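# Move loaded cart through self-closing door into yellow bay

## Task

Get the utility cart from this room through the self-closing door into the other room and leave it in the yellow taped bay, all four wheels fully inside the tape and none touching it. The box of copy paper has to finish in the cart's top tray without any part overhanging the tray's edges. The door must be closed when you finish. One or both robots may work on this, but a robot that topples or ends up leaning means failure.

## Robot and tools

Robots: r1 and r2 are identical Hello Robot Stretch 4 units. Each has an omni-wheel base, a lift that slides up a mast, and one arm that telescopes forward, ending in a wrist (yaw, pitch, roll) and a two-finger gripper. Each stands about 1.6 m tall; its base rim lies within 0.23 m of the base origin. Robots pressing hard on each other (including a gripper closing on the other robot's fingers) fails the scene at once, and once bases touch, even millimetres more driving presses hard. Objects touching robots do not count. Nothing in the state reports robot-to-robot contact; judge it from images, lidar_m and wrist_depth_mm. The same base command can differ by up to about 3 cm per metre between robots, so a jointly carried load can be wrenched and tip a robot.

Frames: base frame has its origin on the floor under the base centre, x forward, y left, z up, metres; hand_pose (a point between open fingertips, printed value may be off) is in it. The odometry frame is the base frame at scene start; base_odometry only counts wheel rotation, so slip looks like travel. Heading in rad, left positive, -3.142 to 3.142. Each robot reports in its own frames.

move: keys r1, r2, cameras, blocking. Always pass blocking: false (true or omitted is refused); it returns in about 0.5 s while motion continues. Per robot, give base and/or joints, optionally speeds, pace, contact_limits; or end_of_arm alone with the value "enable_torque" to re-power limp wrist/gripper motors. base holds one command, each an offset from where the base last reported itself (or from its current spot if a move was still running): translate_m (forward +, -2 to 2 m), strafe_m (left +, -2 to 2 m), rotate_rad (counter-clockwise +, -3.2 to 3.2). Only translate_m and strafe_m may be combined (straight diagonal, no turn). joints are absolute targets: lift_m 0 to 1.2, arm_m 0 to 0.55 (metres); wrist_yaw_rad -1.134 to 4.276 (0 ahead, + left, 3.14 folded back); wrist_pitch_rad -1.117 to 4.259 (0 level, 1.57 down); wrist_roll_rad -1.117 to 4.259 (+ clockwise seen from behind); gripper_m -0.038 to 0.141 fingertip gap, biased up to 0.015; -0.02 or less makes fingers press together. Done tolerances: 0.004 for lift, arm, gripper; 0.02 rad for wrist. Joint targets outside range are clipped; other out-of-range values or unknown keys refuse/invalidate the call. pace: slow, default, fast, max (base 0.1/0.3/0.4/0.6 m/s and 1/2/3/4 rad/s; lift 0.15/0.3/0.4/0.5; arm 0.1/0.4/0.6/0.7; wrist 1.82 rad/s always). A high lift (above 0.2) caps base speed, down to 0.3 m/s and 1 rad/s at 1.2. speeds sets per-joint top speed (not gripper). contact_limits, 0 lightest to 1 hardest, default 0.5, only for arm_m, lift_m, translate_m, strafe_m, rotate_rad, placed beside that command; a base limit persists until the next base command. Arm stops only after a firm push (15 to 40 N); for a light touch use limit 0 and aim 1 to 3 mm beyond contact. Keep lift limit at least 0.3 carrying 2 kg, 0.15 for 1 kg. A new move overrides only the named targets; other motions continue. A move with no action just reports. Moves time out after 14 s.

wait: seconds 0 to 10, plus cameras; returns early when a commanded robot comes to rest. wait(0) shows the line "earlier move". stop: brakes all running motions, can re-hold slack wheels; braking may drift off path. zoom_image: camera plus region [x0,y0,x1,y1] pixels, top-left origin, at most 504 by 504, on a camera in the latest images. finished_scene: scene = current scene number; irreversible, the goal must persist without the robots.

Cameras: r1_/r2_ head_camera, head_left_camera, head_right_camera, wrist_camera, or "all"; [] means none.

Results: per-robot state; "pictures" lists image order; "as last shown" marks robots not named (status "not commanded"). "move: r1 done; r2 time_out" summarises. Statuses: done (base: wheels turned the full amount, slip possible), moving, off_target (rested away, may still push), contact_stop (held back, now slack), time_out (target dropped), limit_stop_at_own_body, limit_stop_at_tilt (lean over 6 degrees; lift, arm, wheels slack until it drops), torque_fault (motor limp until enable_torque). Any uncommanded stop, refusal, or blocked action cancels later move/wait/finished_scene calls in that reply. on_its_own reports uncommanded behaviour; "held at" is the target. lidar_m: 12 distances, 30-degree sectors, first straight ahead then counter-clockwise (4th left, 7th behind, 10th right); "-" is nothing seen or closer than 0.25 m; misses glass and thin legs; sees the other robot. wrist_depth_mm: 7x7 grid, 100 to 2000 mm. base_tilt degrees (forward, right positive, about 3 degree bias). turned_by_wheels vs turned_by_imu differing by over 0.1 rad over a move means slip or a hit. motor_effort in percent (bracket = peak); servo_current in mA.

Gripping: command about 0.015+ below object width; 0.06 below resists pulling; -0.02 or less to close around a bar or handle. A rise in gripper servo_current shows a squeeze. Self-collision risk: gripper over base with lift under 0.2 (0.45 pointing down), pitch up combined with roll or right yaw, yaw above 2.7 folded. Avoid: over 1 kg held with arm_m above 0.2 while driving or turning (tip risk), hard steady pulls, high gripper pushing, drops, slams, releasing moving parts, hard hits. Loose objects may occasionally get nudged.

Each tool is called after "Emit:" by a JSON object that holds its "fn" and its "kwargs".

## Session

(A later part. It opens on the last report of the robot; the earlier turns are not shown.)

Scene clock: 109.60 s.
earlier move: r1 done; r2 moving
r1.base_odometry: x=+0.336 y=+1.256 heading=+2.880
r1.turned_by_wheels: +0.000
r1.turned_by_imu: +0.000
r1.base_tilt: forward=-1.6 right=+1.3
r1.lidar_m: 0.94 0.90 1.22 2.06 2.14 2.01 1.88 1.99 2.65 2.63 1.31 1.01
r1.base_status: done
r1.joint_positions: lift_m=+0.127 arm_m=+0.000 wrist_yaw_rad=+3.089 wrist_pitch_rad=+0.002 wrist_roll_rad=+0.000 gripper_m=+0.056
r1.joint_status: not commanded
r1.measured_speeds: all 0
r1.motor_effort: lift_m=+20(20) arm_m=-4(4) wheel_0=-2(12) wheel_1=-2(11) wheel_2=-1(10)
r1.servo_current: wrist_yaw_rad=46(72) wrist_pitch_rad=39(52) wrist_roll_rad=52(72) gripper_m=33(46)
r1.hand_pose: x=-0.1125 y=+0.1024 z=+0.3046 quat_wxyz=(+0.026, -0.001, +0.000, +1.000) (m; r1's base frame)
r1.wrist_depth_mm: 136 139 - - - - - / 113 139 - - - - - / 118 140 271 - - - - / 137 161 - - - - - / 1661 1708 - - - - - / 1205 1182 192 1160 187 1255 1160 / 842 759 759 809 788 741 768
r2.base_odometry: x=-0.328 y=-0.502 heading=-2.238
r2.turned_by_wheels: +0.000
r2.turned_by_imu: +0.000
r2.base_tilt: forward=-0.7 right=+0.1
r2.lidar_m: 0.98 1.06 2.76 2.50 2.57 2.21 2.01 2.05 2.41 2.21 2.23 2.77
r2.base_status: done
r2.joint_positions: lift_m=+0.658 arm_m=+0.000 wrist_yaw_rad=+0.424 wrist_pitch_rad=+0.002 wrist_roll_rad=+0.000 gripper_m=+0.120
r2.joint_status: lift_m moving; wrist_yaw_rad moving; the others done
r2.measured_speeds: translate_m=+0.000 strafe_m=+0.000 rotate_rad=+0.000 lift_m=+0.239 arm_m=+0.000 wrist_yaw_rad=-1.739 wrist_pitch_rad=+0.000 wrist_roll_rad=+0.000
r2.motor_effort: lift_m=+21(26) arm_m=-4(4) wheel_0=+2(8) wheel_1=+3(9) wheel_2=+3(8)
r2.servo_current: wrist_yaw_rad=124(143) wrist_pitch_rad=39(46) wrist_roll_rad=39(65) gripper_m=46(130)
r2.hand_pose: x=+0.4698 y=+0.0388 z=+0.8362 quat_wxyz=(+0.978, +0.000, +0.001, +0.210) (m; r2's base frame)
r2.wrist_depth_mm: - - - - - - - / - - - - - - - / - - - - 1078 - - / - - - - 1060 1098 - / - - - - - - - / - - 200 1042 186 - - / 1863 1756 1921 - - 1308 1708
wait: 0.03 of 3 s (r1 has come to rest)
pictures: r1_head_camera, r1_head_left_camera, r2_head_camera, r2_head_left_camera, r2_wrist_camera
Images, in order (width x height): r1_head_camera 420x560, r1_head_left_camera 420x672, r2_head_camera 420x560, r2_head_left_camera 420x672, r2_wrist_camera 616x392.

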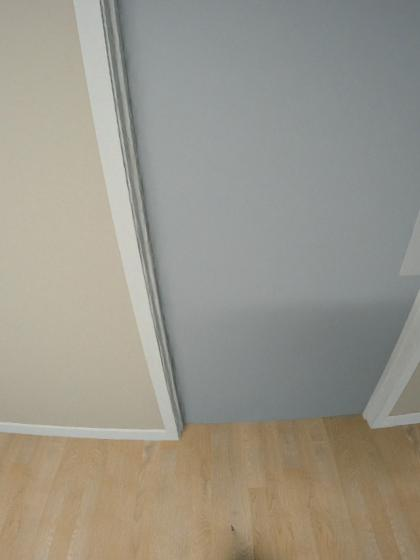

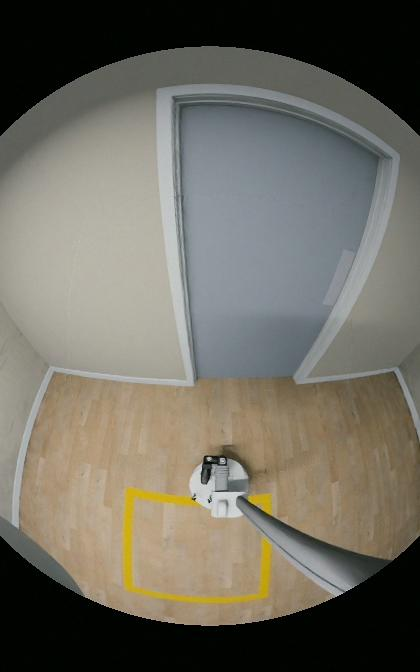

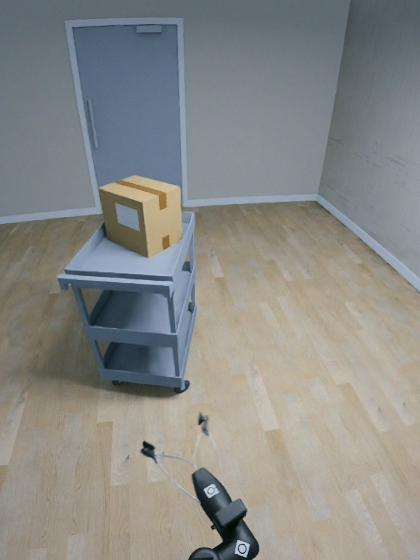

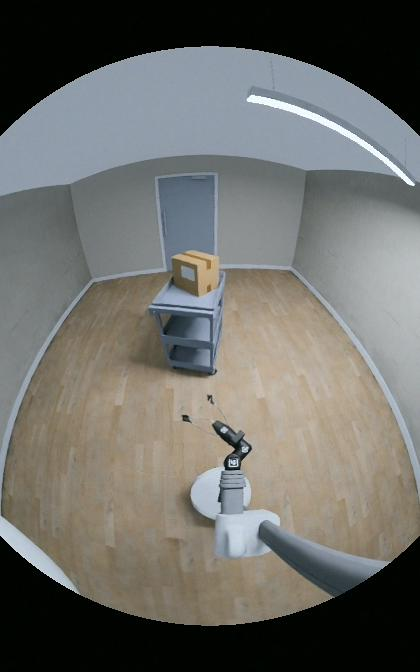

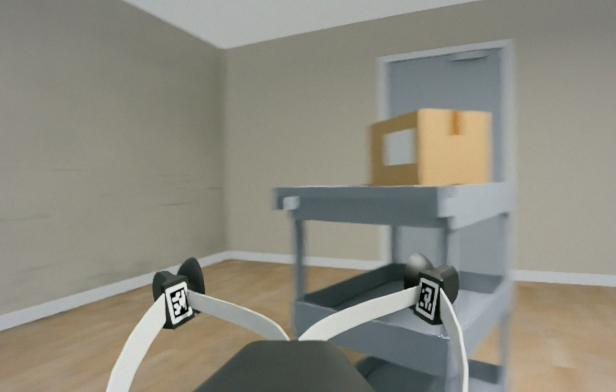

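Emit:
{"fn": "move", "kwargs": {"blocking": false, "r1": {"base":{"translate_m":0.62,"strafe_m":-0.45},"pace":"default"}, "r2": {"base":{"strafe_m":0.37},"joints":{"lift_m":0.65,"wrist_yaw_rad":0},"pace":"fast"}, "cameras": []}}

Emit:
{"fn": "wait", "kwargs": {"seconds": 2.2, "cameras": []}}

Emit:
{"fn": "wait", "kwargs": {"seconds": 3, "cameras": ["r1_head_camera","r1_head_left_camera","r2_head_camera","r2_wrist_camera"]}}

Scene clock: 128.83 s.
earlier move: r2 done
move: r1 moving; r2 moving
r1.base_odometry: x=+0.314 y=+1.282 heading=+2.880
r1.turned_by_wheels: +0.000
r1.turned_by_imu: -0.001
r1.base_tilt: forward=-1.6 right=+1.3
r1.lidar_m: 0.91 0.86 1.16 2.07 2.14 2.01 1.93 2.03 2.70 2.62 1.26 0.98
r1.base_status: translate_m moving; strafe_m moving
r1.joint_positions: lift_m=+0.127 arm_m=+0.000 wrist_yaw_rad=+3.089 wrist_pitch_rad=+0.002 wrist_roll_rad=+0.000 gripper_m=+0.056
r1.joint_status: not commanded
r1.measured_speeds: translate_m=+0.107 strafe_m=-0.078 rotate_rad=-0.007 lift_m=+0.000 arm_m=+0.000 wrist_yaw_rad=+0.000 wrist_pitch_rad=+0.000 wrist_roll_rad=+0.000
r1.motor_effort: lift_m=+20(20) arm_m=-4(4) wheel_0=+7(10) wheel_1=-6(7) wheel_2=-8(9)
r1.servo_current: wrist_yaw_rad=46(59) wrist_pitch_rad=26(52) wrist_roll_rad=39(59) gripper_m=46(46)
r1.hand_pose: x=-0.1125 y=+0.1024 z=+0.3046 quat_wxyz=(+0.026, -0.001, +0.000, +1.000) (m; r1's base frame)
r1.wrist_depth_mm: 136 139 - - - - - / 113 139 - - - - - / 117 140 271 - - - - / 137 161 - - - - - / 1661 1863 - - - - - / 1182 1205 192 1205 187 1229 1138 / 854 750 750 798 788 768 759
r2.base_odometry: x=-0.287 y=-0.535 heading=-2.238
r2.turned_by_wheels: +0.000
r2.turned_by_imu: +0.001
r2.base_tilt: forward=-0.7 right=+0.1
r2.lidar_m: 0.99 1.07 2.69 2.46 2.51 2.20 1.99 2.04 2.46 2.22 2.28 2.85
r2.base_status: strafe_m moving
r2.joint_positions: lift_m=+0.689 arm_m=+0.000 wrist_yaw_rad=+0.003 wrist_pitch_rad=+0.002 wrist_roll_rad=+0.000 gripper_m=+0.120
r2.joint_status: lift_m moving; wrist_yaw_rad moving
r2.measured_speeds: translate_m=+0.001 strafe_m=+0.204 rotate_rad=-0.003 lift_m=-0.206 arm_m=+0.000 wrist_yaw_rad=+0.000 wrist_pitch_rad=+0.000 wrist_roll_rad=+0.000
r2.motor_effort: lift_m=+12(18) arm_m=-4(4) wheel_0=-10(13) wheel_1=+13(14) wheel_2=-1(3)
r2.servo_current: wrist_yaw_rad=20(59) wrist_pitch_rad=46(46) wrist_roll_rad=46(52) gripper_m=52(52)
r2.hand_pose: x=+0.4595 y=-0.0866 z=+0.8664 quat_wxyz=(+1.000, +0.000, +0.001, +0.001) (m; r2's base frame)
r2.wrist_depth_mm: - - - - - - - / - - - - - - - / - - 1205 - - - - / - - 1138 - - - - / - - 866 - - - - / - 1078 195 1464 199 - - / 1921 1708 - - 1983 1756 1808
pictures: none
No camera images: "cameras" was empty.

Scene clock: 130.50 s.
earlier move: r1 moving; r2 done
r1.base_odometry: x=+0.029 y=+1.634 heading=+2.880
r1.turned_by_wheels: +0.000
r1.turned_by_imu: -0.001
r1.base_tilt: forward=-1.6 right=+1.2
r1.lidar_m: 0.56 0.59 0.70 1.81 2.42 2.39 2.28 2.40 2.47 2.21 0.73 0.58
r1.base_status: translate_m moving; strafe_m moving
r1.joint_positions: lift_m=+0.127 arm_m=+0.000 wrist_yaw_rad=+3.089 wrist_pitch_rad=+0.002 wrist_roll_rad=+0.000 gripper_m=+0.056
r1.joint_status: not commanded
r1.measured_speeds: translate_m=+0.243 strafe_m=-0.176 rotate_rad=+0.000 lift_m=+0.000 arm_m=+0.000 wrist_yaw_rad=+0.000 wrist_pitch_rad=+0.000 wrist_roll_rad=+0.000
r1.motor_effort: lift_m=+20(20) arm_m=-4(4) wheel_0=+5(13) wheel_1=-2(7) wheel_2=-3(9)
r1.servo_current: wrist_yaw_rad=39(65) wrist_pitch_rad=39(52) wrist_roll_rad=39(65) gripper_m=33(46)
r1.hand_pose: x=-0.1125 y=+0.1024 z=+0.3046 quat_wxyz=(+0.026, -0.001, +0.000, +1.000) (m; r1's base frame)
r1.wrist_depth_mm: 136 139 - - - - - / 113 139 - - - - - / 118 140 272 - - - - / 137 162 - - - - - / 1983 - - - - - - / 1205 1205 193 1205 187 1182 1138 / 842 750 759 809 798 788 820
r2.base_odometry: x=-0.037 y=-0.731 heading=-2.238
r2.turned_by_wheels: +0.000
r2.turned_by_imu: +0.000
r2.base_tilt: forward=-0.7 right=+0.1
r2.lidar_m: 1.00 3.63 2.37 2.12 2.18 2.24 2.05 2.10 2.63 2.57 2.58 3.26
r2.base_status: done
r2.joint_positions: lift_m=+0.650 arm_m=+0.000 wrist_yaw_rad=+0.003 wrist_pitch_rad=+0.002 wrist_roll_rad=+0.000 gripper_m=+0.120
r2.joint_status: all done
r2.measured_speeds: all 0
r2.motor_effort: lift_m=+15(18) arm_m=-4(4) wheel_0=+1(16) wheel_1=-1(14) wheel_2=+0(3)
r2.servo_current: wrist_yaw_rad=39(65) wrist_pitch_rad=33(46) wrist_roll_rad=46(65) gripper_m=46(59)
r2.hand_pose: x=+0.4595 y=-0.0867 z=+0.8280 quat_wxyz=(+1.000, +0.000, +0.001, +0.001) (m; r2's base frame)
r2.wrist_depth_mm: - - - - - - - / - - - - - - - / - - - 1138 - - - / - - - 1160 - - - / - - - - - - - / - - 198 - 193 - - / 1808 1708 1808 - - 1708 1756
wait: 1.67 of 2.2 s (r2 has come to rest)
pictures: none
No camera images: "cameras" was empty.

Scene clock: 132.27 s.
earlier move: r1 done
r1.base_odometry: x=-0.147 y=+1.851 heading=+2.880
r1.turned_by_wheels: +0.000
r1.turned_by_imu: -0.001
r1.base_tilt: forward=-1.6 right=+1.3
r1.lidar_m: 0.33 0.36 0.51 1.03 2.59 2.66 2.51 2.62 2.28 1.27 0.41 0.37
r1.base_status: done
r1.joint_positions: lift_m=+0.127 arm_m=+0.000 wrist_yaw_rad=+3.089 wrist_pitch_rad=+0.002 wrist_roll_rad=+0.000 gripper_m=+0.056
r1.joint_status: not commanded
r1.measured_speeds: all 0
r1.motor_effort: lift_m=+20(20) arm_m=-4(4) wheel_0=+1(13) wheel_1=-3(7) wheel_2=+1(9)
r1.servo_current: wrist_yaw_rad=52(65) wrist_pitch_rad=39(52) wrist_roll_rad=52(72) gripper_m=39(46)
r1.hand_pose: x=-0.1125 y=+0.1024 z=+0.3046 quat_wxyz=(+0.026, -0.001, +0.000, +1.000) (m; r1's base frame)
r1.wrist_depth_mm: 136 138 - - - - - / 113 139 - - - - - / 118 139 272 - - - - / 137 162 - - - - - / 1921 - - - - - - / 1205 1205 194 1182 188 1281 1138 / 854 750 750 143 741 778 831
r2.base_odometry: x=-0.037 y=-0.731 heading=-2.238
r2.turned_by_wheels: +0.000
r2.turned_by_imu: +0.000
r2.base_tilt: forward=-0.7 right=+0.1
r2.lidar_m: 1.01 3.63 2.38 2.14 2.20 2.26 2.05 2.07 2.57 2.55 2.58 3.27
r2.base_status: done
r2.joint_positions: lift_m=+0.650 arm_m=+0.000 wrist_yaw_rad=+0.003 wrist_pitch_rad=+0.002 wrist_roll_rad=+0.000 gripper_m=+0.120
r2.joint_status: all done
r2.measured_speeds: all 0
r2.motor_effort: lift_m=+14(18) arm_m=-4(4) wheel_0=+1(16) wheel_1=-1(14) wheel_2=+0(3)
r2.servo_current: wrist_yaw_rad=59(65) wrist_pitch_rad=46(46) wrist_roll_rad=39(65) gripper_m=52(59)
r2.hand_pose: x=+0.4595 y=-0.0867 z=+0.8280 quat_wxyz=(+1.000, +0.000, +0.001, +0.001) (m; r2's base frame)
r2.wrist_depth_mm: - - - - - - - / - - - - - - - / - - - 1138 - - - / - - - 1118 - - - / - - - - - - - / - - 198 - 193 - - / 1863 1808 1756 - - 1661 1708
wait: 1.77 of 3 s (r1 has come to rest)
pictures: r1_head_camera, r1_head_left_camera, r2_head_camera, r2_wrist_camera
Images, in order (width x height): r1_head_camera 420x560, r1_head_left_camera 420x672, r2_head_camera 420x560, r2_wrist_camera 616x392.

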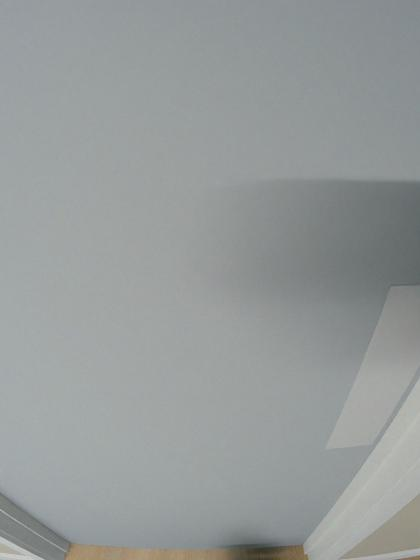

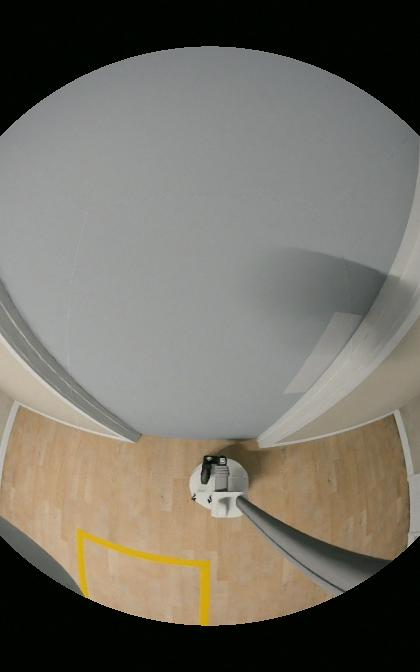

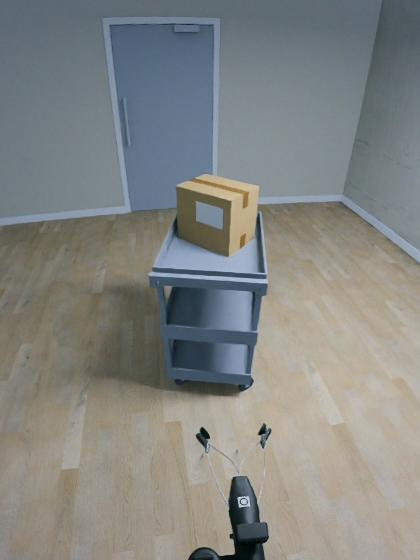

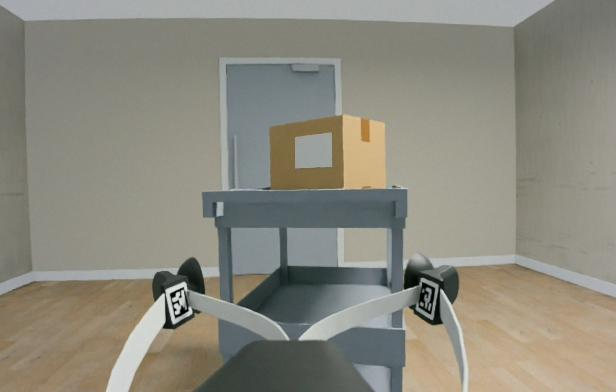

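Emit:
{"fn": "move", "kwargs": {"blocking": false, "r1": {"base":{"translate_m":1.15},"pace":"slow","contact_limits":{"translate_m":1.0}}, "r2": {"base":{"translate_m":0.3},"joints":{"lift_m":0.69,"wrist_roll_rad":1.571},"pace":"default"}, "cameras": []}}

Emit:
{"fn": "wait", "kwargs": {"seconds": 2.5, "cameras": ["r2_head_camera","r2_wrist_camera","r1_head_left_camera"]}}

Scene clock: 143.40 s.
move: r1 moving; r2 moving
r1.base_odometry: x=-0.159 y=+1.854 heading=+2.881
r1.turned_by_wheels: +0.000
r1.turned_by_imu: +0.000
r1.base_tilt: forward=-1.6 right=+1.3
r1.lidar_m: 0.31 0.35 0.47 0.98 2.61 2.65 2.53 2.64 2.30 1.22 0.42 0.34
r1.base_status: translate_m moving
r1.joint_positions: lift_m=+0.127 arm_m=+0.000 wrist_yaw_rad=+3.089 wrist_pitch_rad=+0.002 wrist_roll_rad=+0.000 gripper_m=+0.056
r1.joint_status: not commanded
r1.measured_speeds: translate_m=+0.049 strafe_m=+0.000 rotate_rad=+0.002 lift_m=+0.000 arm_m=+0.000 wrist_yaw_rad=+0.000 wrist_pitch_rad=+0.000 wrist_roll_rad=+0.000
r1.motor_effort: lift_m=+20(20) arm_m=-4(4) wheel_0=+6(8) wheel_1=+7(7) wheel_2=-6(7)
r1.servo_current: wrist_yaw_rad=46(65) wrist_pitch_rad=39(46) wrist_roll_rad=39(59) gripper_m=46(46)
r1.contact_limits: translate_m 1
r1.hand_pose: x=-0.1125 y=+0.1024 z=+0.3046 quat_wxyz=(+0.026, -0.001, +0.000, +1.000) (m; r1's base frame)
r1.wrist_depth_mm: 136 138 - - - - - / 113 139 - - - - - / 118 140 272 - - - - / 137 162 - - - - - / - - - - - - - / 1182 1182 193 1182 187 1255 1182 / 842 750 750 154 741 768 809
r2.base_odometry: x=-0.057 y=-0.756 heading=-2.238
r2.turned_by_wheels: +0.000
r2.turned_by_imu: +0.001
r2.base_tilt: forward=-0.7 right=+0.1
r2.lidar_m: 0.97 3.61 2.35 2.15 2.18 2.27 2.08 2.12 2.66 2.57 2.60 1.05
r2.base_status: translate_m moving
r2.joint_positions: lift_m=+0.682 arm_m=+0.000 wrist_yaw_rad=+0.003 wrist_pitch_rad=+0.002 wrist_roll_rad=+0.589 gripper_m=+0.120
r2.joint_status: lift_m moving; wrist_roll_rad moving
r2.measured_speeds: translate_m=+0.121 strafe_m=+0.000 rotate_rad=-0.002 lift_m=+0.073 arm_m=+0.000 wrist_yaw_rad=+0.000 wrist_pitch_rad=+0.000 wrist_roll_rad=+1.820
r2.motor_effort: lift_m=+21(24) arm_m=-4(4) wheel_0=+7(8) wheel_1=+7(9) wheel_2=-11(12)
r2.servo_current: wrist_yaw_rad=46(52) wrist_pitch_rad=46(46) wrist_roll_rad=33(98) gripper_m=46(52)
r2.hand_pose: x=+0.4595 y=-0.0867 z=+0.8598 quat_wxyz=(+0.957, +0.290, +0.001, +0.001) (m; r2's base frame)
r2.wrist_depth_mm: - - - - - - - / - - - - - - - / - - - 1098 - - - / - - - 1098 - - - / - - - 1430 1397 - 1661 / - - 201 - 187 1464 1336 / - - - - - - 1118
pictures: none
No camera images: "cameras" was empty.

Scene clock: 145.37 s.
earlier move: r1 moving; r2 done
r1.base_odometry: x=-0.337 y=+1.901 heading=+2.881
r1.turned_by_wheels: +0.001
r1.turned_by_imu: +0.002
r1.base_tilt: forward=-1.6 right=+1.2
r1.lidar_m: - 0.25 0.25 0.63 2.62 2.84 2.71 2.83 2.32 0.39 0.30 0.25
r1.base_status: translate_m moving
r1.joint_positions: lift_m=+0.127 arm_m=+0.000 wrist_yaw_rad=+3.089 wrist_pitch_rad=+0.002 wrist_roll_rad=+0.000 gripper_m=+0.056
r1.joint_status: not commanded
r1.measured_speeds: translate_m=+0.100 strafe_m=-0.001 rotate_rad=+0.002 lift_m=+0.000 arm_m=+0.000 wrist_yaw_rad=+0.000 wrist_pitch_rad=+0.000 wrist_roll_rad=+0.000
r1.motor_effort: lift_m=+20(20) arm_m=-4(4) wheel_0=+17(21) wheel_1=+9(12) wheel_2=-18(20)
r1.servo_current: wrist_yaw_rad=59(65) wrist_pitch_rad=39(52) wrist_roll_rad=46(78) gripper_m=46(52)
r1.contact_limits: translate_m 1
r1.hand_pose: x=-0.1125 y=+0.1024 z=+0.3046 quat_wxyz=(+0.026, -0.001, +0.000, +1.000) (m; r1's base frame)
r1.wrist_depth_mm: - 137 - - - - - / - 137 - - - - - / 112 138 219 - - - - / 129 142 - - - - - / 1661 - - - - - - / 1160 1205 194 1182 187 1281 1229 / 842 750 750 798 798 768 820
r2.base_odometry: x=-0.223 y=-0.967 heading=-2.238
r2.turned_by_wheels: +0.000
r2.turned_by_imu: +0.000
r2.base_tilt: forward=-0.7 right=+0.1
r2.lidar_m: 0.71 3.49 2.40 2.18 2.24 2.55 2.35 2.38 2.75 2.54 2.56 0.74
r2.base_status: done
r2.joint_positions: lift_m=+0.690 arm_m=+0.000 wrist_yaw_rad=+0.003 wrist_pitch_rad=+0.002 wrist_roll_rad=+1.569 gripper_m=+0.120
r2.joint_status: all done
r2.measured_speeds: all 0
r2.motor_effort: lift_m=+21(24) arm_m=-4(4) wheel_0=+3(11) wheel_1=+4(9) wheel_2=-5(15)
r2.servo_current: wrist_yaw_rad=65(65) wrist_pitch_rad=33(46) wrist_roll_rad=52(104) gripper_m=59(59)
r2.hand_pose: x=+0.4595 y=-0.0867 z=+0.8675 quat_wxyz=(+0.708, +0.706, +0.001, +0.000) (m; r2's base frame)
r2.wrist_depth_mm: - - - - - 1708 1182 / - - - - - 1708 1098 / - - - 820 1138 - 544 / - - 820 768 1160 - 559 / - - 931 574 1118 569 569 / - - 198 525 198 580 597 / - - - - - 1618 1078
wait: 1.97 of 2.5 s (r2 has come to rest)
pictures: r1_head_left_camera, r2_head_camera, r2_wrist_camera
Images, in order (width x height): r1_head_left_camera 420x672, r2_head_camera 420x560, r2_wrist_camera 616x392.

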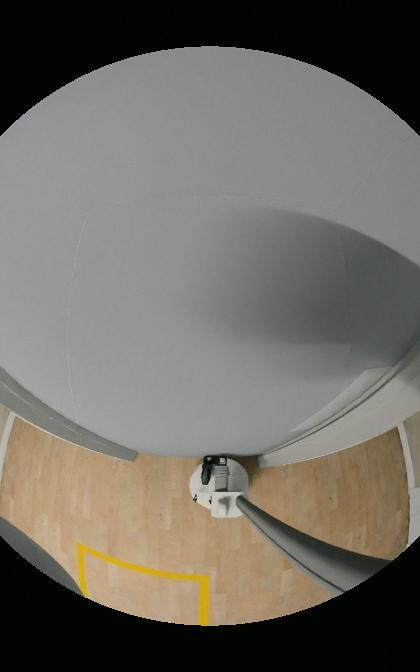

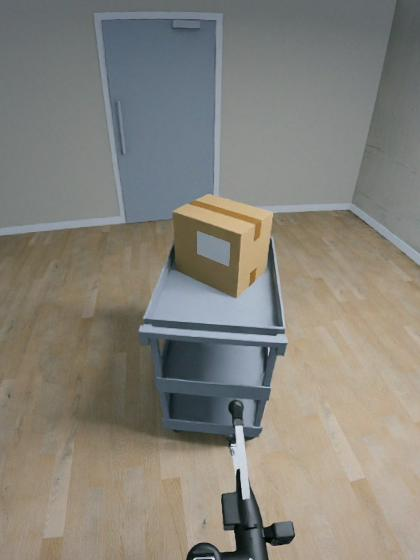

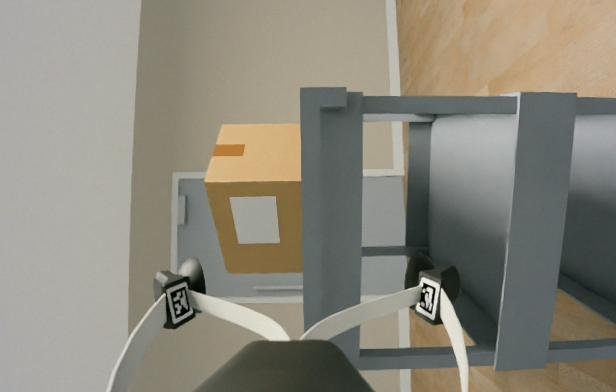

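Emit:
{"fn": "move", "kwargs": {"blocking": false, "r2": {"base":{"translate_m":0.24},"joints":{"lift_m":0.662},"pace":"default"}, "cameras": []}}

Emit:
{"fn": "wait", "kwargs": {"seconds": 2, "cameras": ["r2_head_camera","r2_wrist_camera","r1_head_left_camera","r1_head_camera"]}}

Scene clock: 168.53 s.
earlier move: r1 done
move: r2 moving
r1.base_odometry: x=-1.258 y=+2.147 heading=+2.881
r1.turned_by_wheels: -0.001
r1.turned_by_imu: +0.000
r1.base_tilt: forward=-1.6 right=+1.2
r1.lidar_m: 1.30 1.40 0.25 0.25 0.28 0.76 3.75 0.77 0.97 2.14 2.24 3.02
r1.base_status: done
r1.joint_positions: lift_m=+0.127 arm_m=+0.000 wrist_yaw_rad=+3.092 wrist_pitch_rad=+0.002 wrist_roll_rad=+0.000 gripper_m=+0.056
r1.joint_status: not commanded
r1.measured_speeds: all 0
r1.motor_effort: lift_m=+20(20) arm_m=+5(5) wheel_0=+2(3) wheel_1=+7(8) wheel_2=-5(5)
r1.servo_current: wrist_yaw_rad=46(65) wrist_pitch_rad=46(46) wrist_roll_rad=39(59) gripper_m=46(46)
r1.contact_limits: translate_m 1
r1.hand_pose: x=-0.1129 y=+0.1016 z=+0.3046 quat_wxyz=(+0.025, -0.001, +0.000, +1.000) (m; r1's base frame)
r1.wrist_depth_mm: - 137 - - - - - / - 137 - - - - - / 109 138 203 - - - 413 / 124 138 - - - - 421 / - 1983 - - - - 418 / - 1060 193 1205 187 1138 496 / 778 768 750 809 798 778 492
r2.base_odometry: x=-0.242 y=-0.992 heading=-2.238
r2.turned_by_wheels: +0.000
r2.turned_by_imu: +0.002
r2.base_tilt: forward=-0.6 right=+0.0
r2.lidar_m: 0.68 3.46 2.42 2.21 2.23 2.62 2.37 2.40 2.75 2.53 2.57 0.71
r2.base_status: translate_m moving
r2.joint_positions: lift_m=+0.664 arm_m=+0.000 wrist_yaw_rad=+0.003 wrist_pitch_rad=+0.002 wrist_roll_rad=+1.569 gripper_m=+0.120
r2.joint_status: lift_m moving
r2.measured_speeds: translate_m=+0.123 strafe_m=+0.001 rotate_rad=-0.004 lift_m=-0.037 arm_m=+0.000 wrist_yaw_rad=+0.000 wrist_pitch_rad=+0.000 wrist_roll_rad=+0.000
r2.motor_effort: lift_m=+12(20) arm_m=-4(4) wheel_0=+6(9) wheel_1=+8(8) wheel_2=-12(13)
r2.servo_current: wrist_yaw_rad=46(52) wrist_pitch_rad=33(46) wrist_roll_rad=46(59) gripper_m=52(52)
r2.hand_pose: x=+0.4595 y=-0.0867 z=+0.8418 quat_wxyz=(+0.708, +0.706, +0.001, +0.000) (m; r2's base frame)
r2.wrist_depth_mm: - - - - - 1661 1160 / - - - - - 1576 1042 / - - 904 512 - - 517 / - - 768 525 - 525 530 / - - 891 544 - 539 544 / - - 199 549 200 559 564 / - - - - - 574 1060
pictures: none
No camera images: "cameras" was empty.

Scene clock: 170.30 s.
earlier move: r2 done
r1.base_odometry: x=-1.258 y=+2.147 heading=+2.881
r1.turned_by_wheels: +0.000
r1.turned_by_imu: +0.000
r1.base_tilt: forward=-1.6 right=+1.3
r1.lidar_m: 1.30 1.35 0.25 0.25 0.28 0.77 3.75 0.74 0.99 2.15 2.23 2.99
r1.base_status: done
r1.joint_positions: lift_m=+0.127 arm_m=+0.000 wrist_yaw_rad=+3.092 wrist_pitch_rad=+0.002 wrist_roll_rad=+0.000 gripper_m=+0.056
r1.joint_status: not commanded
r1.measured_speeds: all 0
r1.motor_effort: lift_m=+20(20) arm_m=+5(5) wheel_0=+3(4) wheel_1=+7(8) wheel_2=-5(5)
r1.servo_current: wrist_yaw_rad=39(65) wrist_pitch_rad=39(52) wrist_roll_rad=46(65) gripper_m=46(46)
r1.contact_limits: translate_m 1
r1.hand_pose: x=-0.1129 y=+0.1016 z=+0.3046 quat_wxyz=(+0.025, -0.001, +0.000, +1.000) (m; r1's base frame)
r1.wrist_depth_mm: - 137 - - - - - / - 137 - - - - - / 109 137 203 - - - 418 / 124 138 - - - - 418 / - 1921 - - - - 415 / - 1078 193 1205 187 1160 492 / 809 750 750 788 778 788 492
r2.base_odometry: x=-0.371 y=-1.155 heading=-2.238
r2.turned_by_wheels: +0.000
r2.turned_by_imu: +0.000
r2.base_tilt: forward=-0.7 right=+0.1
r2.lidar_m: 0.47 0.54 2.47 2.26 2.24 2.83 2.56 2.62 2.71 2.48 2.53 0.50
r2.base_status: done
r2.joint_positions: lift_m=+0.662 arm_m=+0.000 wrist_yaw_rad=+0.003 wrist_pitch_rad=+0.002 wrist_roll_rad=+1.569 gripper_m=+0.120
r2.joint_status: all done
r2.measured_speeds: all 0
r2.motor_effort: lift_m=+14(20) arm_m=-4(4) wheel_0=+2(12) wheel_1=+3(8) wheel_2=-3(15)
r2.servo_current: wrist_yaw_rad=52(59) wrist_pitch_rad=39(46) wrist_roll_rad=46(65) gripper_m=46(59)
r2.hand_pose: x=+0.4595 y=-0.0867 z=+0.8401 quat_wxyz=(+0.708, +0.706, +0.001, +0.000) (m; r2's base frame)
r2.wrist_depth_mm: - - - 235 298 300 1025 / - - - 296 320 683 - / - - 609 304 - - - / - - 554 314 946 - - / - - 615 322 931 - - / - - 200 329 196 - - / - - - - - 1863 -
wait: 1.77 of 2 s (r2 has come to rest)
pictures: r1_head_camera, r1_head_left_camera, r2_head_camera, r2_wrist_camera
Images, in order (width x height): r1_head_camera 420x560, r1_head_left_camera 420x672, r2_head_camera 420x560, r2_wrist_camera 616x392.

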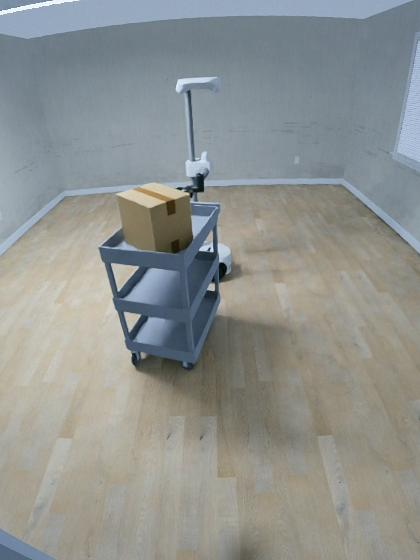

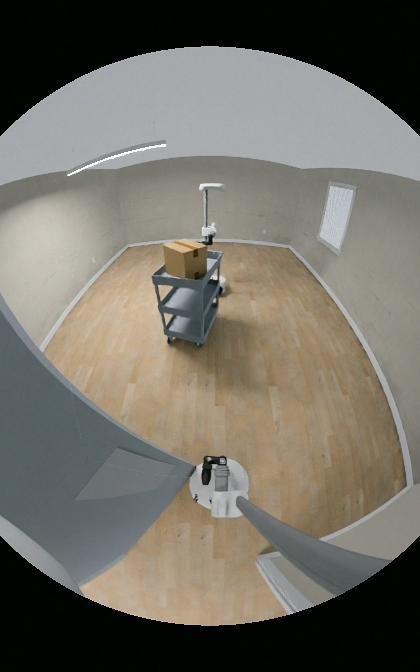

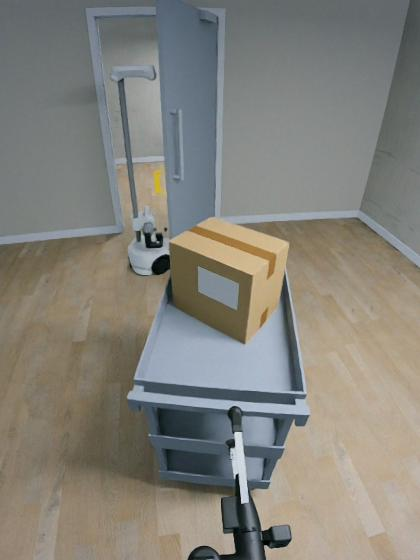

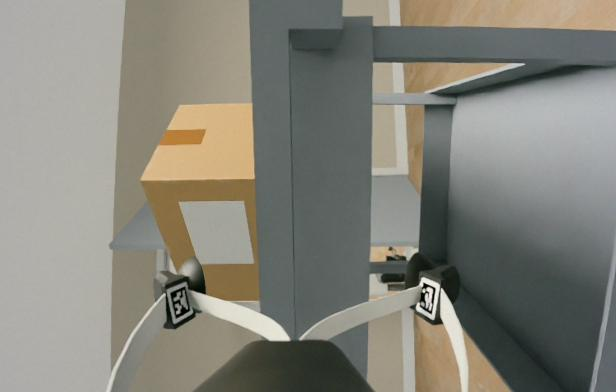

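Emit:
{"fn": "zoom_image", "kwargs": {"camera": "r2_wrist_camera", "region": [100, 0, 500, 392]}}

Emit:
{"fn": "zoom_image", "kwargs": {"camera": "r2_head_camera", "region": [100, 200, 340, 500]}}

Scaled by 1.260.

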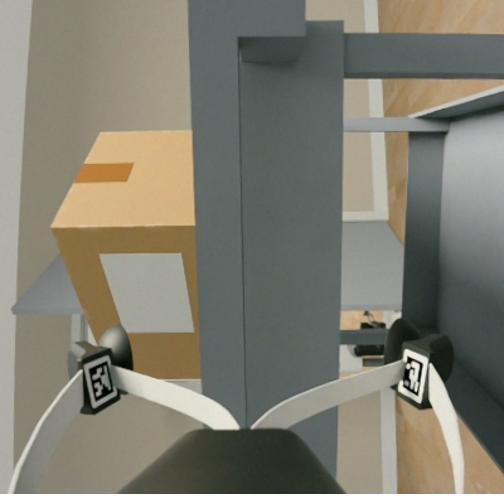

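Scaled by 1.680 from the camera's 420x560 image, which has a finer 1200x1600 frame.

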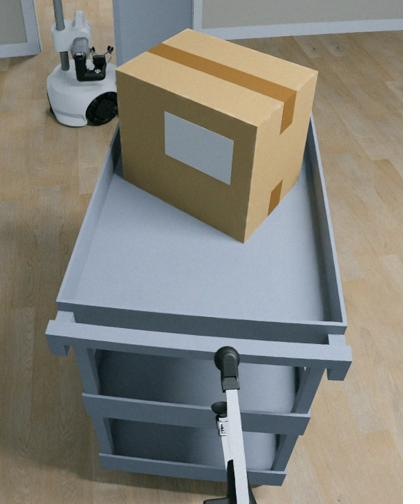

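Emit:
{"fn": "move", "kwargs": {"blocking": false, "r2": {"base":{"translate_m":0.03},"joints":{"lift_m":0.697},"pace":"slow"}, "cameras": []}}

Emit:
{"fn": "wait", "kwargs": {"seconds": 1, "cameras": ["r2_wrist_camera"]}}

Scene clock: 190.30 s.
move: r2 moving
r1: as last shown
r1.base_tilt: forward=-1.6 right=+1.2
r1.lidar_m: 1.31 1.35 0.26 0.25 0.29 0.76 3.75 0.76 0.97 2.16 2.22 2.97
r1.motor_effort: lift_m=+20(20) arm_m=+5(5) wheel_0=+3(3) wheel_1=+7(8) wheel_2=-5(5)
r1.servo_current: wrist_yaw_rad=52(59) wrist_pitch_rad=39(52) wrist_roll_rad=65(65) gripper_m=39(46)
r1.contact_limits: translate_m 1
r1.wrist_depth_mm: - 136 - - - - - / - 137 - - - - - / 109 137 202 - - - 415 / 124 138 - - - - 421 / - 1921 - - - - 418 / - 1098 194 1205 187 1160 492 / 788 759 759 798 778 778 492
r2.base_odometry: x=-0.379 y=-1.165 heading=-2.238
r2.turned_by_wheels: +0.000
r2.turned_by_imu: +0.001
r2.base_tilt: forward=-0.7 right=+0.1
r2.lidar_m: 0.48 0.52 2.44 2.25 2.28 2.87 2.62 2.62 2.75 2.49 2.53 0.48
r2.base_status: translate_m moving
r2.joint_positions: lift_m=+0.686 arm_m=+0.000 wrist_yaw_rad=+0.003 wrist_pitch_rad=+0.002 wrist_roll_rad=+1.569 gripper_m=+0.120
r2.joint_status: lift_m moving
r2.measured_speeds: translate_m=+0.048 strafe_m=+0.000 rotate_rad=-0.001 lift_m=+0.070 arm_m=+0.000 wrist_yaw_rad=+0.000 wrist_pitch_rad=+0.000 wrist_roll_rad=+0.000
r2.motor_effort: lift_m=+21(23) arm_m=-4(4) wheel_0=+7(12) wheel_1=+5(5) wheel_2=-9(11)
r2.servo_current: wrist_yaw_rad=46(52) wrist_pitch_rad=39(46) wrist_roll_rad=46(52) gripper_m=52(59)
r2.hand_pose: x=+0.4595 y=-0.0867 z=+0.8633 quat_wxyz=(+0.708, +0.706, +0.001, +0.000) (m; r2's base frame)
r2.wrist_depth_mm: - - - 226 283 290 290 / - - - 286 289 1537 - / - - 597 294 297 - - / - - 539 303 306 - - / - - 603 314 312 - - / - - 198 256 200 - - / - - - - - 1808 -
pictures: none
No camera images: "cameras" was empty.

Scene clock: 191.17 s.
earlier move: r2 done
r1.base_odometry: x=-1.258 y=+2.147 heading=+2.881
r1.turned_by_wheels: +0.000
r1.turned_by_imu: +0.000
r1.base_tilt: forward=-1.6 right=+1.3
r1.lidar_m: 1.29 1.38 0.25 0.25 0.26 0.76 3.75 0.77 1.00 2.14 2.21 3.01
r1.base_status: not commanded
r1.joint_positions: lift_m=+0.127 arm_m=+0.000 wrist_yaw_rad=+3.092 wrist_pitch_rad=+0.002 wrist_roll_rad=+0.000 gripper_m=+0.056
r1.joint_status: not commanded
r1.measured_speeds: all 0
r1.motor_effort: lift_m=+20(20) arm_m=+5(5) wheel_0=+3(3) wheel_1=+7(8) wheel_2=-5(5)
r1.servo_current: wrist_yaw_rad=52(78) wrist_pitch_rad=39(52) wrist_roll_rad=46(65) gripper_m=46(46)
r1.contact_limits: translate_m 1
r1.hand_pose: x=-0.1129 y=+0.1016 z=+0.3046 quat_wxyz=(+0.025, -0.001, +0.000, +1.000) (m; r1's base frame)
r1.wrist_depth_mm: - 137 - - - - - / - 137 - - - - - / 109 137 202 - - - 415 / 123 138 - - - - 418 / - 1983 - - - - 421 / - 1078 193 1182 187 1182 496 / 788 750 759 798 798 778 492
r2.base_odometry: x=-0.390 y=-1.179 heading=-2.238
r2.turned_by_wheels: +0.000
r2.turned_by_imu: +0.000
r2.base_tilt: forward=-0.7 right=+0.1
r2.lidar_m: 0.46 0.51 2.45 2.26 2.21 2.83 2.61 2.65 2.74 2.50 2.54 0.46
r2.base_status: done
r2.joint_positions: lift_m=+0.697 arm_m=+0.000 wrist_yaw_rad=+0.003 wrist_pitch_rad=+0.002 wrist_roll_rad=+1.569 gripper_m=+0.120
r2.joint_status: all done
r2.measured_speeds: all 0
r2.motor_effort: lift_m=+21(23) arm_m=-4(4) wheel_0=+4(12) wheel_1=+4(7) wheel_2=-5(11)
r2.servo_current: wrist_yaw_rad=52(65) wrist_pitch_rad=39(46) wrist_roll_rad=39(65) gripper_m=52(59)
r2.hand_pose: x=+0.4595 y=-0.0867 z=+0.8745 quat_wxyz=(+0.708, +0.706, +0.001, +0.000) (m; r2's base frame)
r2.wrist_depth_mm: - - - 210 265 271 270 / - - - 216 270 1430 - / - - 569 221 278 854 - / - - 521 226 285 891 - / - - 585 232 290 - - / - - 200 236 213 - - / - - - - - 1808 -
wait: 0.87 of 1 s (r2 has come to rest)
pictures: r2_wrist_camera
Images, in order (width x height): r2_wrist_camera 616x392.

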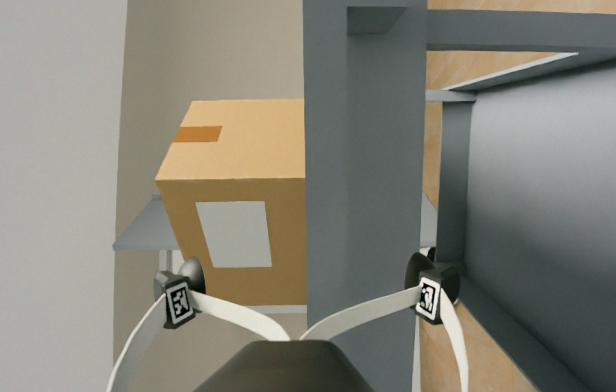

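Emit:
{"fn": "move", "kwargs": {"blocking": false, "r1": {"base":{"strafe_m":0.68},"pace":"slow","contact_limits":{"strafe_m":1.0}}, "r2": {"base":{"translate_m":0.025},"joints":{"lift_m":0.685},"pace":"slow"}, "cameras": []}}

Emit:
{"fn": "wait", "kwargs": {"seconds": 1, "cameras": ["r2_wrist_camera"]}}

Emit:
{"fn": "move", "kwargs": {"blocking": false, "r2": {"joints":{"gripper_m":-0.02}}, "cameras": []}}

Emit:
{"fn": "wait", "kwargs": {"seconds": 1.5, "cameras": ["r2_wrist_camera","r2_head_camera","r1_head_camera"]}}

Scene clock: 213.53 s.
move: r1 moving; r2 moving
r1.base_odometry: x=-1.262 y=+2.134 heading=+2.880
r1.turned_by_wheels: +0.000
r1.turned_by_imu: +0.000
r1.base_tilt: forward=-1.6 right=+1.2
r1.lidar_m: 1.31 1.37 2.82 0.25 0.27 0.72 3.76 0.76 0.96 2.17 2.24 3.02
r1.base_status: strafe_m moving
r1.joint_positions: lift_m=+0.127 arm_m=+0.000 wrist_yaw_rad=+3.092 wrist_pitch_rad=+0.002 wrist_roll_rad=+0.000 gripper_m=+0.056
r1.joint_status: not commanded
r1.measured_speeds: translate_m=+0.000 strafe_m=+0.056 rotate_rad=+0.000 lift_m=+0.000 arm_m=+0.000 wrist_yaw_rad=+0.000 wrist_pitch_rad=+0.000 wrist_roll_rad=+0.000
r1.motor_effort: lift_m=+20(20) arm_m=+5(5) wheel_0=-14(15) wheel_1=+12(12) wheel_2=-1(5)
r1.servo_current: wrist_yaw_rad=52(65) wrist_pitch_rad=39(39) wrist_roll_rad=46(72) gripper_m=39(46)
r1.contact_limits: strafe_m 1
r1.hand_pose: x=-0.1129 y=+0.1016 z=+0.3046 quat_wxyz=(+0.025, -0.001, +0.000, +1.000) (m; r1's base frame)
r1.wrist_depth_mm: - 137 - - - - 539 / - 137 - - - - 459 / 109 137 202 - - - 462 / 124 138 - - - - 469 / - 1921 - - - - 462 / - 1078 194 1182 187 1160 459 / 788 750 750 798 788 778 559
r2.base_odometry: x=-0.398 y=-1.188 heading=-2.238
r2.turned_by_wheels: +0.000
r2.turned_by_imu: +0.001
r2.base_tilt: forward=-0.7 right=+0.1
r2.lidar_m: 0.45 0.51 2.44 2.26 2.27 2.87 2.62 2.68 2.72 2.49 2.51 0.44
r2.base_status: translate_m moving
r2.joint_positions: lift_m=+0.685 arm_m=+0.000 wrist_yaw_rad=+0.003 wrist_pitch_rad=+0.002 wrist_roll_rad=+1.569 gripper_m=+0.120
r2.joint_status: lift_m moving
r2.measured_speeds: translate_m=+0.049 strafe_m=+0.000 rotate_rad=+0.002 lift_m=-0.002 arm_m=+0.000 wrist_yaw_rad=+0.000 wrist_pitch_rad=+0.000 wrist_roll_rad=+0.000
r2.motor_effort: lift_m=+15(21) arm_m=-3(4) wheel_0=+9(9) wheel_1=+6(7) wheel_2=-10(10)
r2.servo_current: wrist_yaw_rad=52(52) wrist_pitch_rad=39(46) wrist_roll_rad=52(59) gripper_m=46(59)
r2.hand_pose: x=+0.4595 y=-0.0867 z=+0.8631 quat_wxyz=(+0.708, +0.706, +0.001, +0.000) (m; r2's base frame)
r2.wrist_depth_mm: - - - 198 254 260 258 / - - - 205 260 1576 - / - - 559 264 266 854 - / - - 512 273 273 878 - / - - 569 279 279 - - / - - 200 224 200 - - / - - - - - 1756 -
pictures: none
No camera images: "cameras" was empty.

Scene clock: 214.30 s.
earlier move: r1 moving; r2 done
r1.base_odometry: x=-1.279 y=+2.067 heading=+2.880
r1.turned_by_wheels: +0.000
r1.turned_by_imu: +0.000
r1.base_tilt: forward=-1.6 right=+1.3
r1.lidar_m: 1.28 1.41 2.86 0.25 0.25 0.61 3.73 0.78 1.00 2.23 2.31 3.11
r1.base_status: strafe_m moving
r1.joint_positions: lift_m=+0.127 arm_m=+0.000 wrist_yaw_rad=+3.092 wrist_pitch_rad=+0.002 wrist_roll_rad=+0.000 gripper_m=+0.056
r1.joint_status: not commanded
r1.measured_speeds: translate_m=+0.000 strafe_m=+0.100 rotate_rad=+0.000 lift_m=+0.000 arm_m=+0.000 wrist_yaw_rad=+0.000 wrist_pitch_rad=+0.000 wrist_roll_rad=+0.000
r1.motor_effort: lift_m=+20(20) arm_m=+5(5) wheel_0=-9(15) wheel_1=+7(12) wheel_2=-1(5)
r1.servo_current: wrist_yaw_rad=59(65) wrist_pitch_rad=46(52) wrist_roll_rad=46(72) gripper_m=39(46)
r1.contact_limits: strafe_m 1
r1.hand_pose: x=-0.1129 y=+0.1016 z=+0.3046 quat_wxyz=(+0.025, -0.001, +0.000, +1.000) (m; r1's base frame)
r1.wrist_depth_mm: - 137 - - - - 368 / - 137 - - - - 329 / 109 137 203 - - - 382 / 124 138 - - - - 334 / 809 - - - - 1863 384 / 842 1229 194 1205 187 1060 332 / 798 750 741 809 788 699 373
r2.base_odometry: x=-0.405 y=-1.198 heading=-2.238
r2.turned_by_wheels: +0.000
r2.turned_by_imu: +0.000
r2.base_tilt: forward=-0.8 right=+0.1
r2.lidar_m: 0.44 0.50 2.48 2.26 2.29 2.87 2.64 2.68 2.73 2.48 2.51 0.45
r2.base_status: done
r2.joint_positions: lift_m=+0.685 arm_m=+0.000 wrist_yaw_rad=+0.003 wrist_pitch_rad=+0.002 wrist_roll_rad=+1.569 gripper_m=+0.120
r2.joint_status: all done
r2.measured_speeds: all 0
r2.motor_effort: lift_m=+14(21) arm_m=-4(4) wheel_0=+4(9) wheel_1=+4(7) wheel_2=-5(10)
r2.servo_current: wrist_yaw_rad=52(59) wrist_pitch_rad=39(46) wrist_roll_rad=46(59) gripper_m=52(59)
r2.hand_pose: x=+0.4595 y=-0.0867 z=+0.8631 quat_wxyz=(+0.708, +0.706, +0.001, +0.000) (m; r2's base frame)
r2.wrist_depth_mm: - - - 186 241 246 246 / - - - 190 247 842 - / - - 549 196 254 842 - / - - 496 258 260 866 - / - - 554 268 266 891 - / - - 200 211 213 - - / - - - - 283 1756 -
wait: 0.77 of 1 s (r2 has come to rest)
pictures: r2_wrist_camera
Images, in order (width x height): r2_wrist_camera 616x392.

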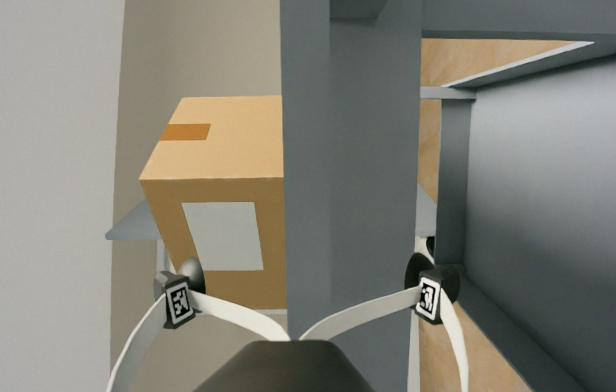

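Scene clock: 214.80 s.
earlier move: r1 moving
move: r2 moving
r1.base_odometry: x=-1.292 y=+2.018 heading=+2.880
r1.turned_by_wheels: +0.000
r1.turned_by_imu: +0.000
r1.base_tilt: forward=-1.6 right=+1.2
r1.lidar_m: 1.28 0.25 2.95 0.25 0.25 0.52 3.76 0.84 1.00 2.28 2.37 3.20
r1.base_status: strafe_m moving
r1.joint_positions: lift_m=+0.127 arm_m=+0.000 wrist_yaw_rad=+3.092 wrist_pitch_rad=+0.002 wrist_roll_rad=+0.000 gripper_m=+0.056
r1.joint_status: not commanded
r1.measured_speeds: translate_m=-0.001 strafe_m=+0.100 rotate_rad=+0.007 lift_m=+0.000 arm_m=+0.000 wrist_yaw_rad=+0.000 wrist_pitch_rad=+0.000 wrist_roll_rad=+0.000
r1.motor_effort: lift_m=+20(20) arm_m=+5(5) wheel_0=-10(13) wheel_1=+9(12) wheel_2=-1(3)
r1.servo_current: wrist_yaw_rad=52(59) wrist_pitch_rad=39(52) wrist_roll_rad=39(59) gripper_m=46(46)
r1.contact_limits: strafe_m 1
r1.hand_pose: x=-0.1129 y=+0.1016 z=+0.3046 quat_wxyz=(+0.025, -0.001, +0.000, +1.000) (m; r1's base frame)
r1.wrist_depth_mm: - 136 - - - - 270 / - 137 - - - - 303 / 109 137 202 - - - 276 / 123 138 - - - - 310 / 831 - - - - 1618 277 / 842 1205 193 1205 187 788 309 / 798 750 750 798 798 484 303
r2.base_odometry: x=-0.405 y=-1.198 heading=-2.238
r2.turned_by_wheels: +0.000
r2.turned_by_imu: +0.000
r2.base_tilt: forward=-0.6 right=+0.0
r2.lidar_m: 0.44 0.48 2.48 2.24 2.28 2.88 2.63 2.69 2.70 2.48 2.50 0.45
r2.base_status: not commanded
r2.joint_positions: lift_m=+0.685 arm_m=+0.000 wrist_yaw_rad=+0.003 wrist_pitch_rad=+0.002 wrist_roll_rad=+1.569 gripper_m=+0.106
r2.joint_status: gripper_m moving
r2.measured_speeds: all 0
r2.motor_effort: lift_m=+14(14) arm_m=-4(4) wheel_0=+4(4) wheel_1=+4(4) wheel_2=-4(5)
r2.servo_current: wrist_yaw_rad=52(52) wrist_pitch_rad=39(46) wrist_roll_rad=39(59) gripper_m=104(104)
r2.hand_pose: x=+0.4595 y=-0.0867 z=+0.8631 quat_wxyz=(+0.708, +0.706, +0.001, +0.000) (m; r2's base frame)
r2.wrist_depth_mm: - - - 187 242 247 247 / - - - 190 247 842 - / - - 539 196 253 866 - / - - 496 257 259 866 - / - - 564 268 266 - - / - - 198 212 198 - - / - - - - 283 1756 -
pictures: none
No camera images: "cameras" was empty.

Scene clock: 216.30 s.
earlier move: r1 moving; r2 moving
r1.base_odometry: x=-1.331 y=+1.874 heading=+2.880
r1.turned_by_wheels: +0.000
r1.turned_by_imu: +0.000
r1.base_tilt: forward=-1.6 right=+1.2
r1.lidar_m: 1.29 0.25 0.25 - 0.25 0.38 3.76 0.91 1.02 2.45 2.52 3.42
r1.base_status: strafe_m moving
r1.joint_positions: lift_m=+0.127 arm_m=+0.000 wrist_yaw_rad=+3.092 wrist_pitch_rad=+0.002 wrist_roll_rad=+0.000 gripper_m=+0.056
r1.joint_status: not commanded
r1.measured_speeds: translate_m=-0.001 strafe_m=+0.100 rotate_rad=+0.008 lift_m=+0.000 arm_m=+0.000 wrist_yaw_rad=+0.000 wrist_pitch_rad=+0.000 wrist_roll_rad=+0.000
r1.motor_effort: lift_m=+20(20) arm_m=+5(5) wheel_0=-12(16) wheel_1=+11(12) wheel_2=-1(3)
r1.servo_current: wrist_yaw_rad=52(65) wrist_pitch_rad=46(52) wrist_roll_rad=46(65) gripper_m=33(52)
r1.contact_limits: strafe_m 1
r1.hand_pose: x=-0.1129 y=+0.1016 z=+0.3046 quat_wxyz=(+0.025, -0.001, +0.000, +1.000) (m; r1's base frame)
r1.wrist_depth_mm: - 136 - - - 359 202 / - 137 - - - 325 204 / 109 137 203 - - 330 206 / 124 138 - - - 332 206 / 1661 - - - - 330 207 / 1205 1182 194 1182 188 327 205 / 842 759 750 798 788 264 205
r2.base_odometry: x=-0.405 y=-1.198 heading=-2.237
r2.turned_by_wheels: +0.000
r2.turned_by_imu: +0.000
r2.base_tilt: forward=-0.7 right=+0.0
r2.lidar_m: 0.45 0.48 2.46 2.22 2.26 2.86 2.62 2.67 2.71 2.49 2.53 0.46
r2.base_status: not commanded
r2.joint_positions: lift_m=+0.685 arm_m=+0.000 wrist_yaw_rad=+0.003 wrist_pitch_rad=+0.002 wrist_roll_rad=+1.569 gripper_m=-0.018
r2.joint_status: gripper_m moving
r2.measured_speeds: all 0
r2.motor_effort: lift_m=+15(15) arm_m=-4(4) wheel_0=+4(4) wheel_1=+4(4) wheel_2=-2(5)
r2.servo_current: wrist_yaw_rad=52(59) wrist_pitch_rad=39(46) wrist_roll_rad=52(59) gripper_m=169(247)
r2.hand_pose: x=+0.4595 y=-0.0867 z=+0.8630 quat_wxyz=(+0.708, +0.707, +0.001, +0.000) (m; r2's base frame)
r2.wrist_depth_mm: - - - 178 235 1366 449 / - - - 182 241 831 - / - - 535 190 245 842 - / - - 492 194 254 866 - / - - 564 200 260 - - / - - 188 204 179 - - / - - - - 277 1618 -
wait: 1.50 s; no rest
pictures: r1_head_camera, r2_head_camera, r2_wrist_camera
Images, in order (width x height): r1_head_camera 420x560, r2_head_camera 420x560, r2_wrist_camera 616x392.

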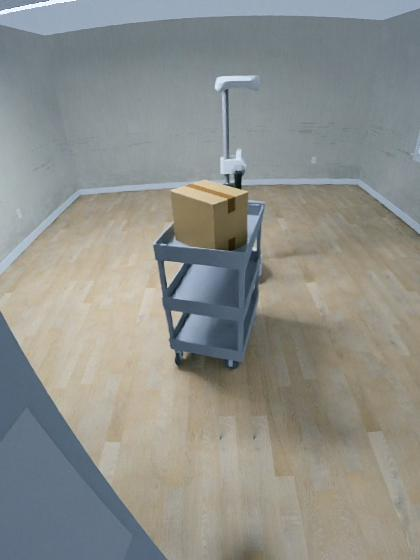

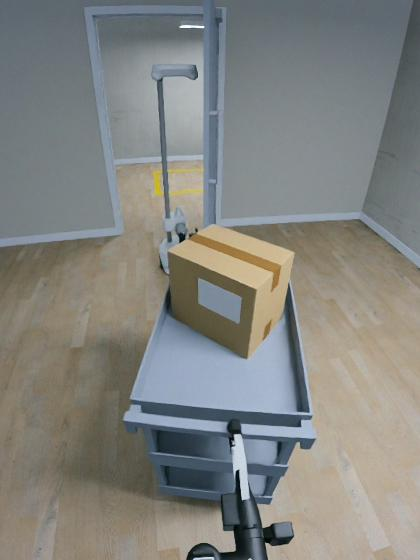

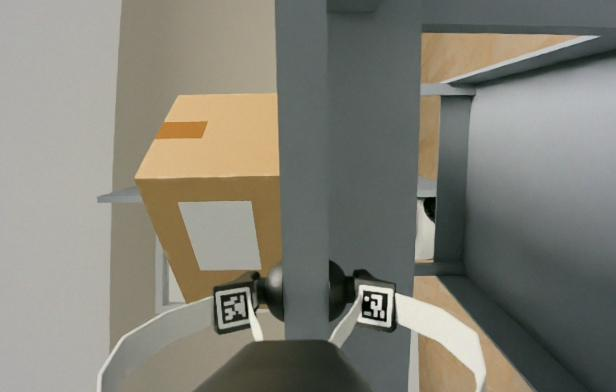

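Emit:
{"fn": "move", "kwargs": {"blocking": false, "r2": {"base":{"rotate_rad":0.26},"pace":"slow"}, "cameras": []}}

Emit:
{"fn": "wait", "kwargs": {"seconds": 2, "cameras": ["r2_head_camera","r1_head_camera","r1_head_left_camera"]}}

Scene clock: 239.40 s.
earlier move: r1 contact_stop; r2 done
move: r2 moving
r1.base_odometry: x=-1.422 y=+1.526 heading=+2.896
r1.turned_by_wheels: +0.016
r1.turned_by_imu: -0.004
r1.base_tilt: forward=-1.6 right=+1.3
r1.lidar_m: 1.34 2.93 0.25 - 0.25 0.25 0.46 3.79 1.16 2.60 2.86 1.32
r1.base_status: strafe_m contact_stop (by the wheels' count: +0.642 of +0.680)
r1.joint_positions: lift_m=+0.127 arm_m=+0.000 wrist_yaw_rad=+3.092 wrist_pitch_rad=+0.002 wrist_roll_rad=+0.000 gripper_m=+0.056
r1.joint_status: not commanded
r1.measured_speeds: all 0
r1.on_its_own: the wheels are slack since a contact_stop
r1.motor_effort: lift_m=+20(20) arm_m=+4(4) wheel_0=+0(1) wheel_1=+0(0) wheel_2=+0(0)
r1.servo_current: wrist_yaw_rad=52(59) wrist_pitch_rad=39(52) wrist_roll_rad=46(59) gripper_m=39(46)
r1.contact_limits: strafe_m 1
r1.hand_pose: x=-0.1128 y=+0.1016 z=+0.3046 quat_wxyz=(+0.025, -0.001, +0.000, +1.000) (m; r1's base frame)
r1.wrist_depth_mm: 136 138 - 439 272 196 - / 110 138 - 436 291 190 - / 116 138 253 442 276 191 161 / 135 154 - 449 278 191 - / 1921 - - 449 279 192 163 / 1182 1182 193 449 191 191 162 / 842 750 750 142 263 176 -
r2.base_odometry: x=-0.405 y=-1.198 heading=-2.114
r2.turned_by_wheels: +0.124
r2.turned_by_imu: +0.121
r2.base_tilt: forward=-0.7 right=+0.1
r2.lidar_m: 0.44 0.56 2.32 2.24 2.33 2.75 2.64 2.75 2.59 2.49 2.59 0.43
r2.base_status: rotate_rad moving
r2.joint_positions: lift_m=+0.685 arm_m=+0.000 wrist_yaw_rad=-0.008 wrist_pitch_rad=+0.002 wrist_roll_rad=+1.569 gripper_m=-0.018
r2.joint_status: all done
r2.measured_speeds: translate_m=-0.001 strafe_m=+0.001 rotate_rad=+0.489 lift_m=+0.000 arm_m=+0.000 wrist_yaw_rad=+0.000 wrist_pitch_rad=+0.000 wrist_roll_rad=+0.000
r2.motor_effort: lift_m=+15(15) arm_m=-4(4) wheel_0=-12(13) wheel_1=-8(8) wheel_2=-14(15)
r2.servo_current: wrist_yaw_rad=59(59) wrist_pitch_rad=39(46) wrist_roll_rad=46(59) gripper_m=117(143)
r2.hand_pose: x=+0.4586 y=-0.0898 z=+0.8630 quat_wxyz=(+0.708, +0.707, -0.002, -0.003) (m; r2's base frame)
r2.wrist_depth_mm: - - - 163 216 1464 - / - - 559 172 227 - - / - - 473 180 237 831 - / - - 521 187 249 866 - / - - 621 198 260 - - / - - 186 202 177 559 - / - - - - - 1576 512
pictures: none
No camera images: "cameras" was empty.

not run: a stop that you did not command came earlier in this reply.


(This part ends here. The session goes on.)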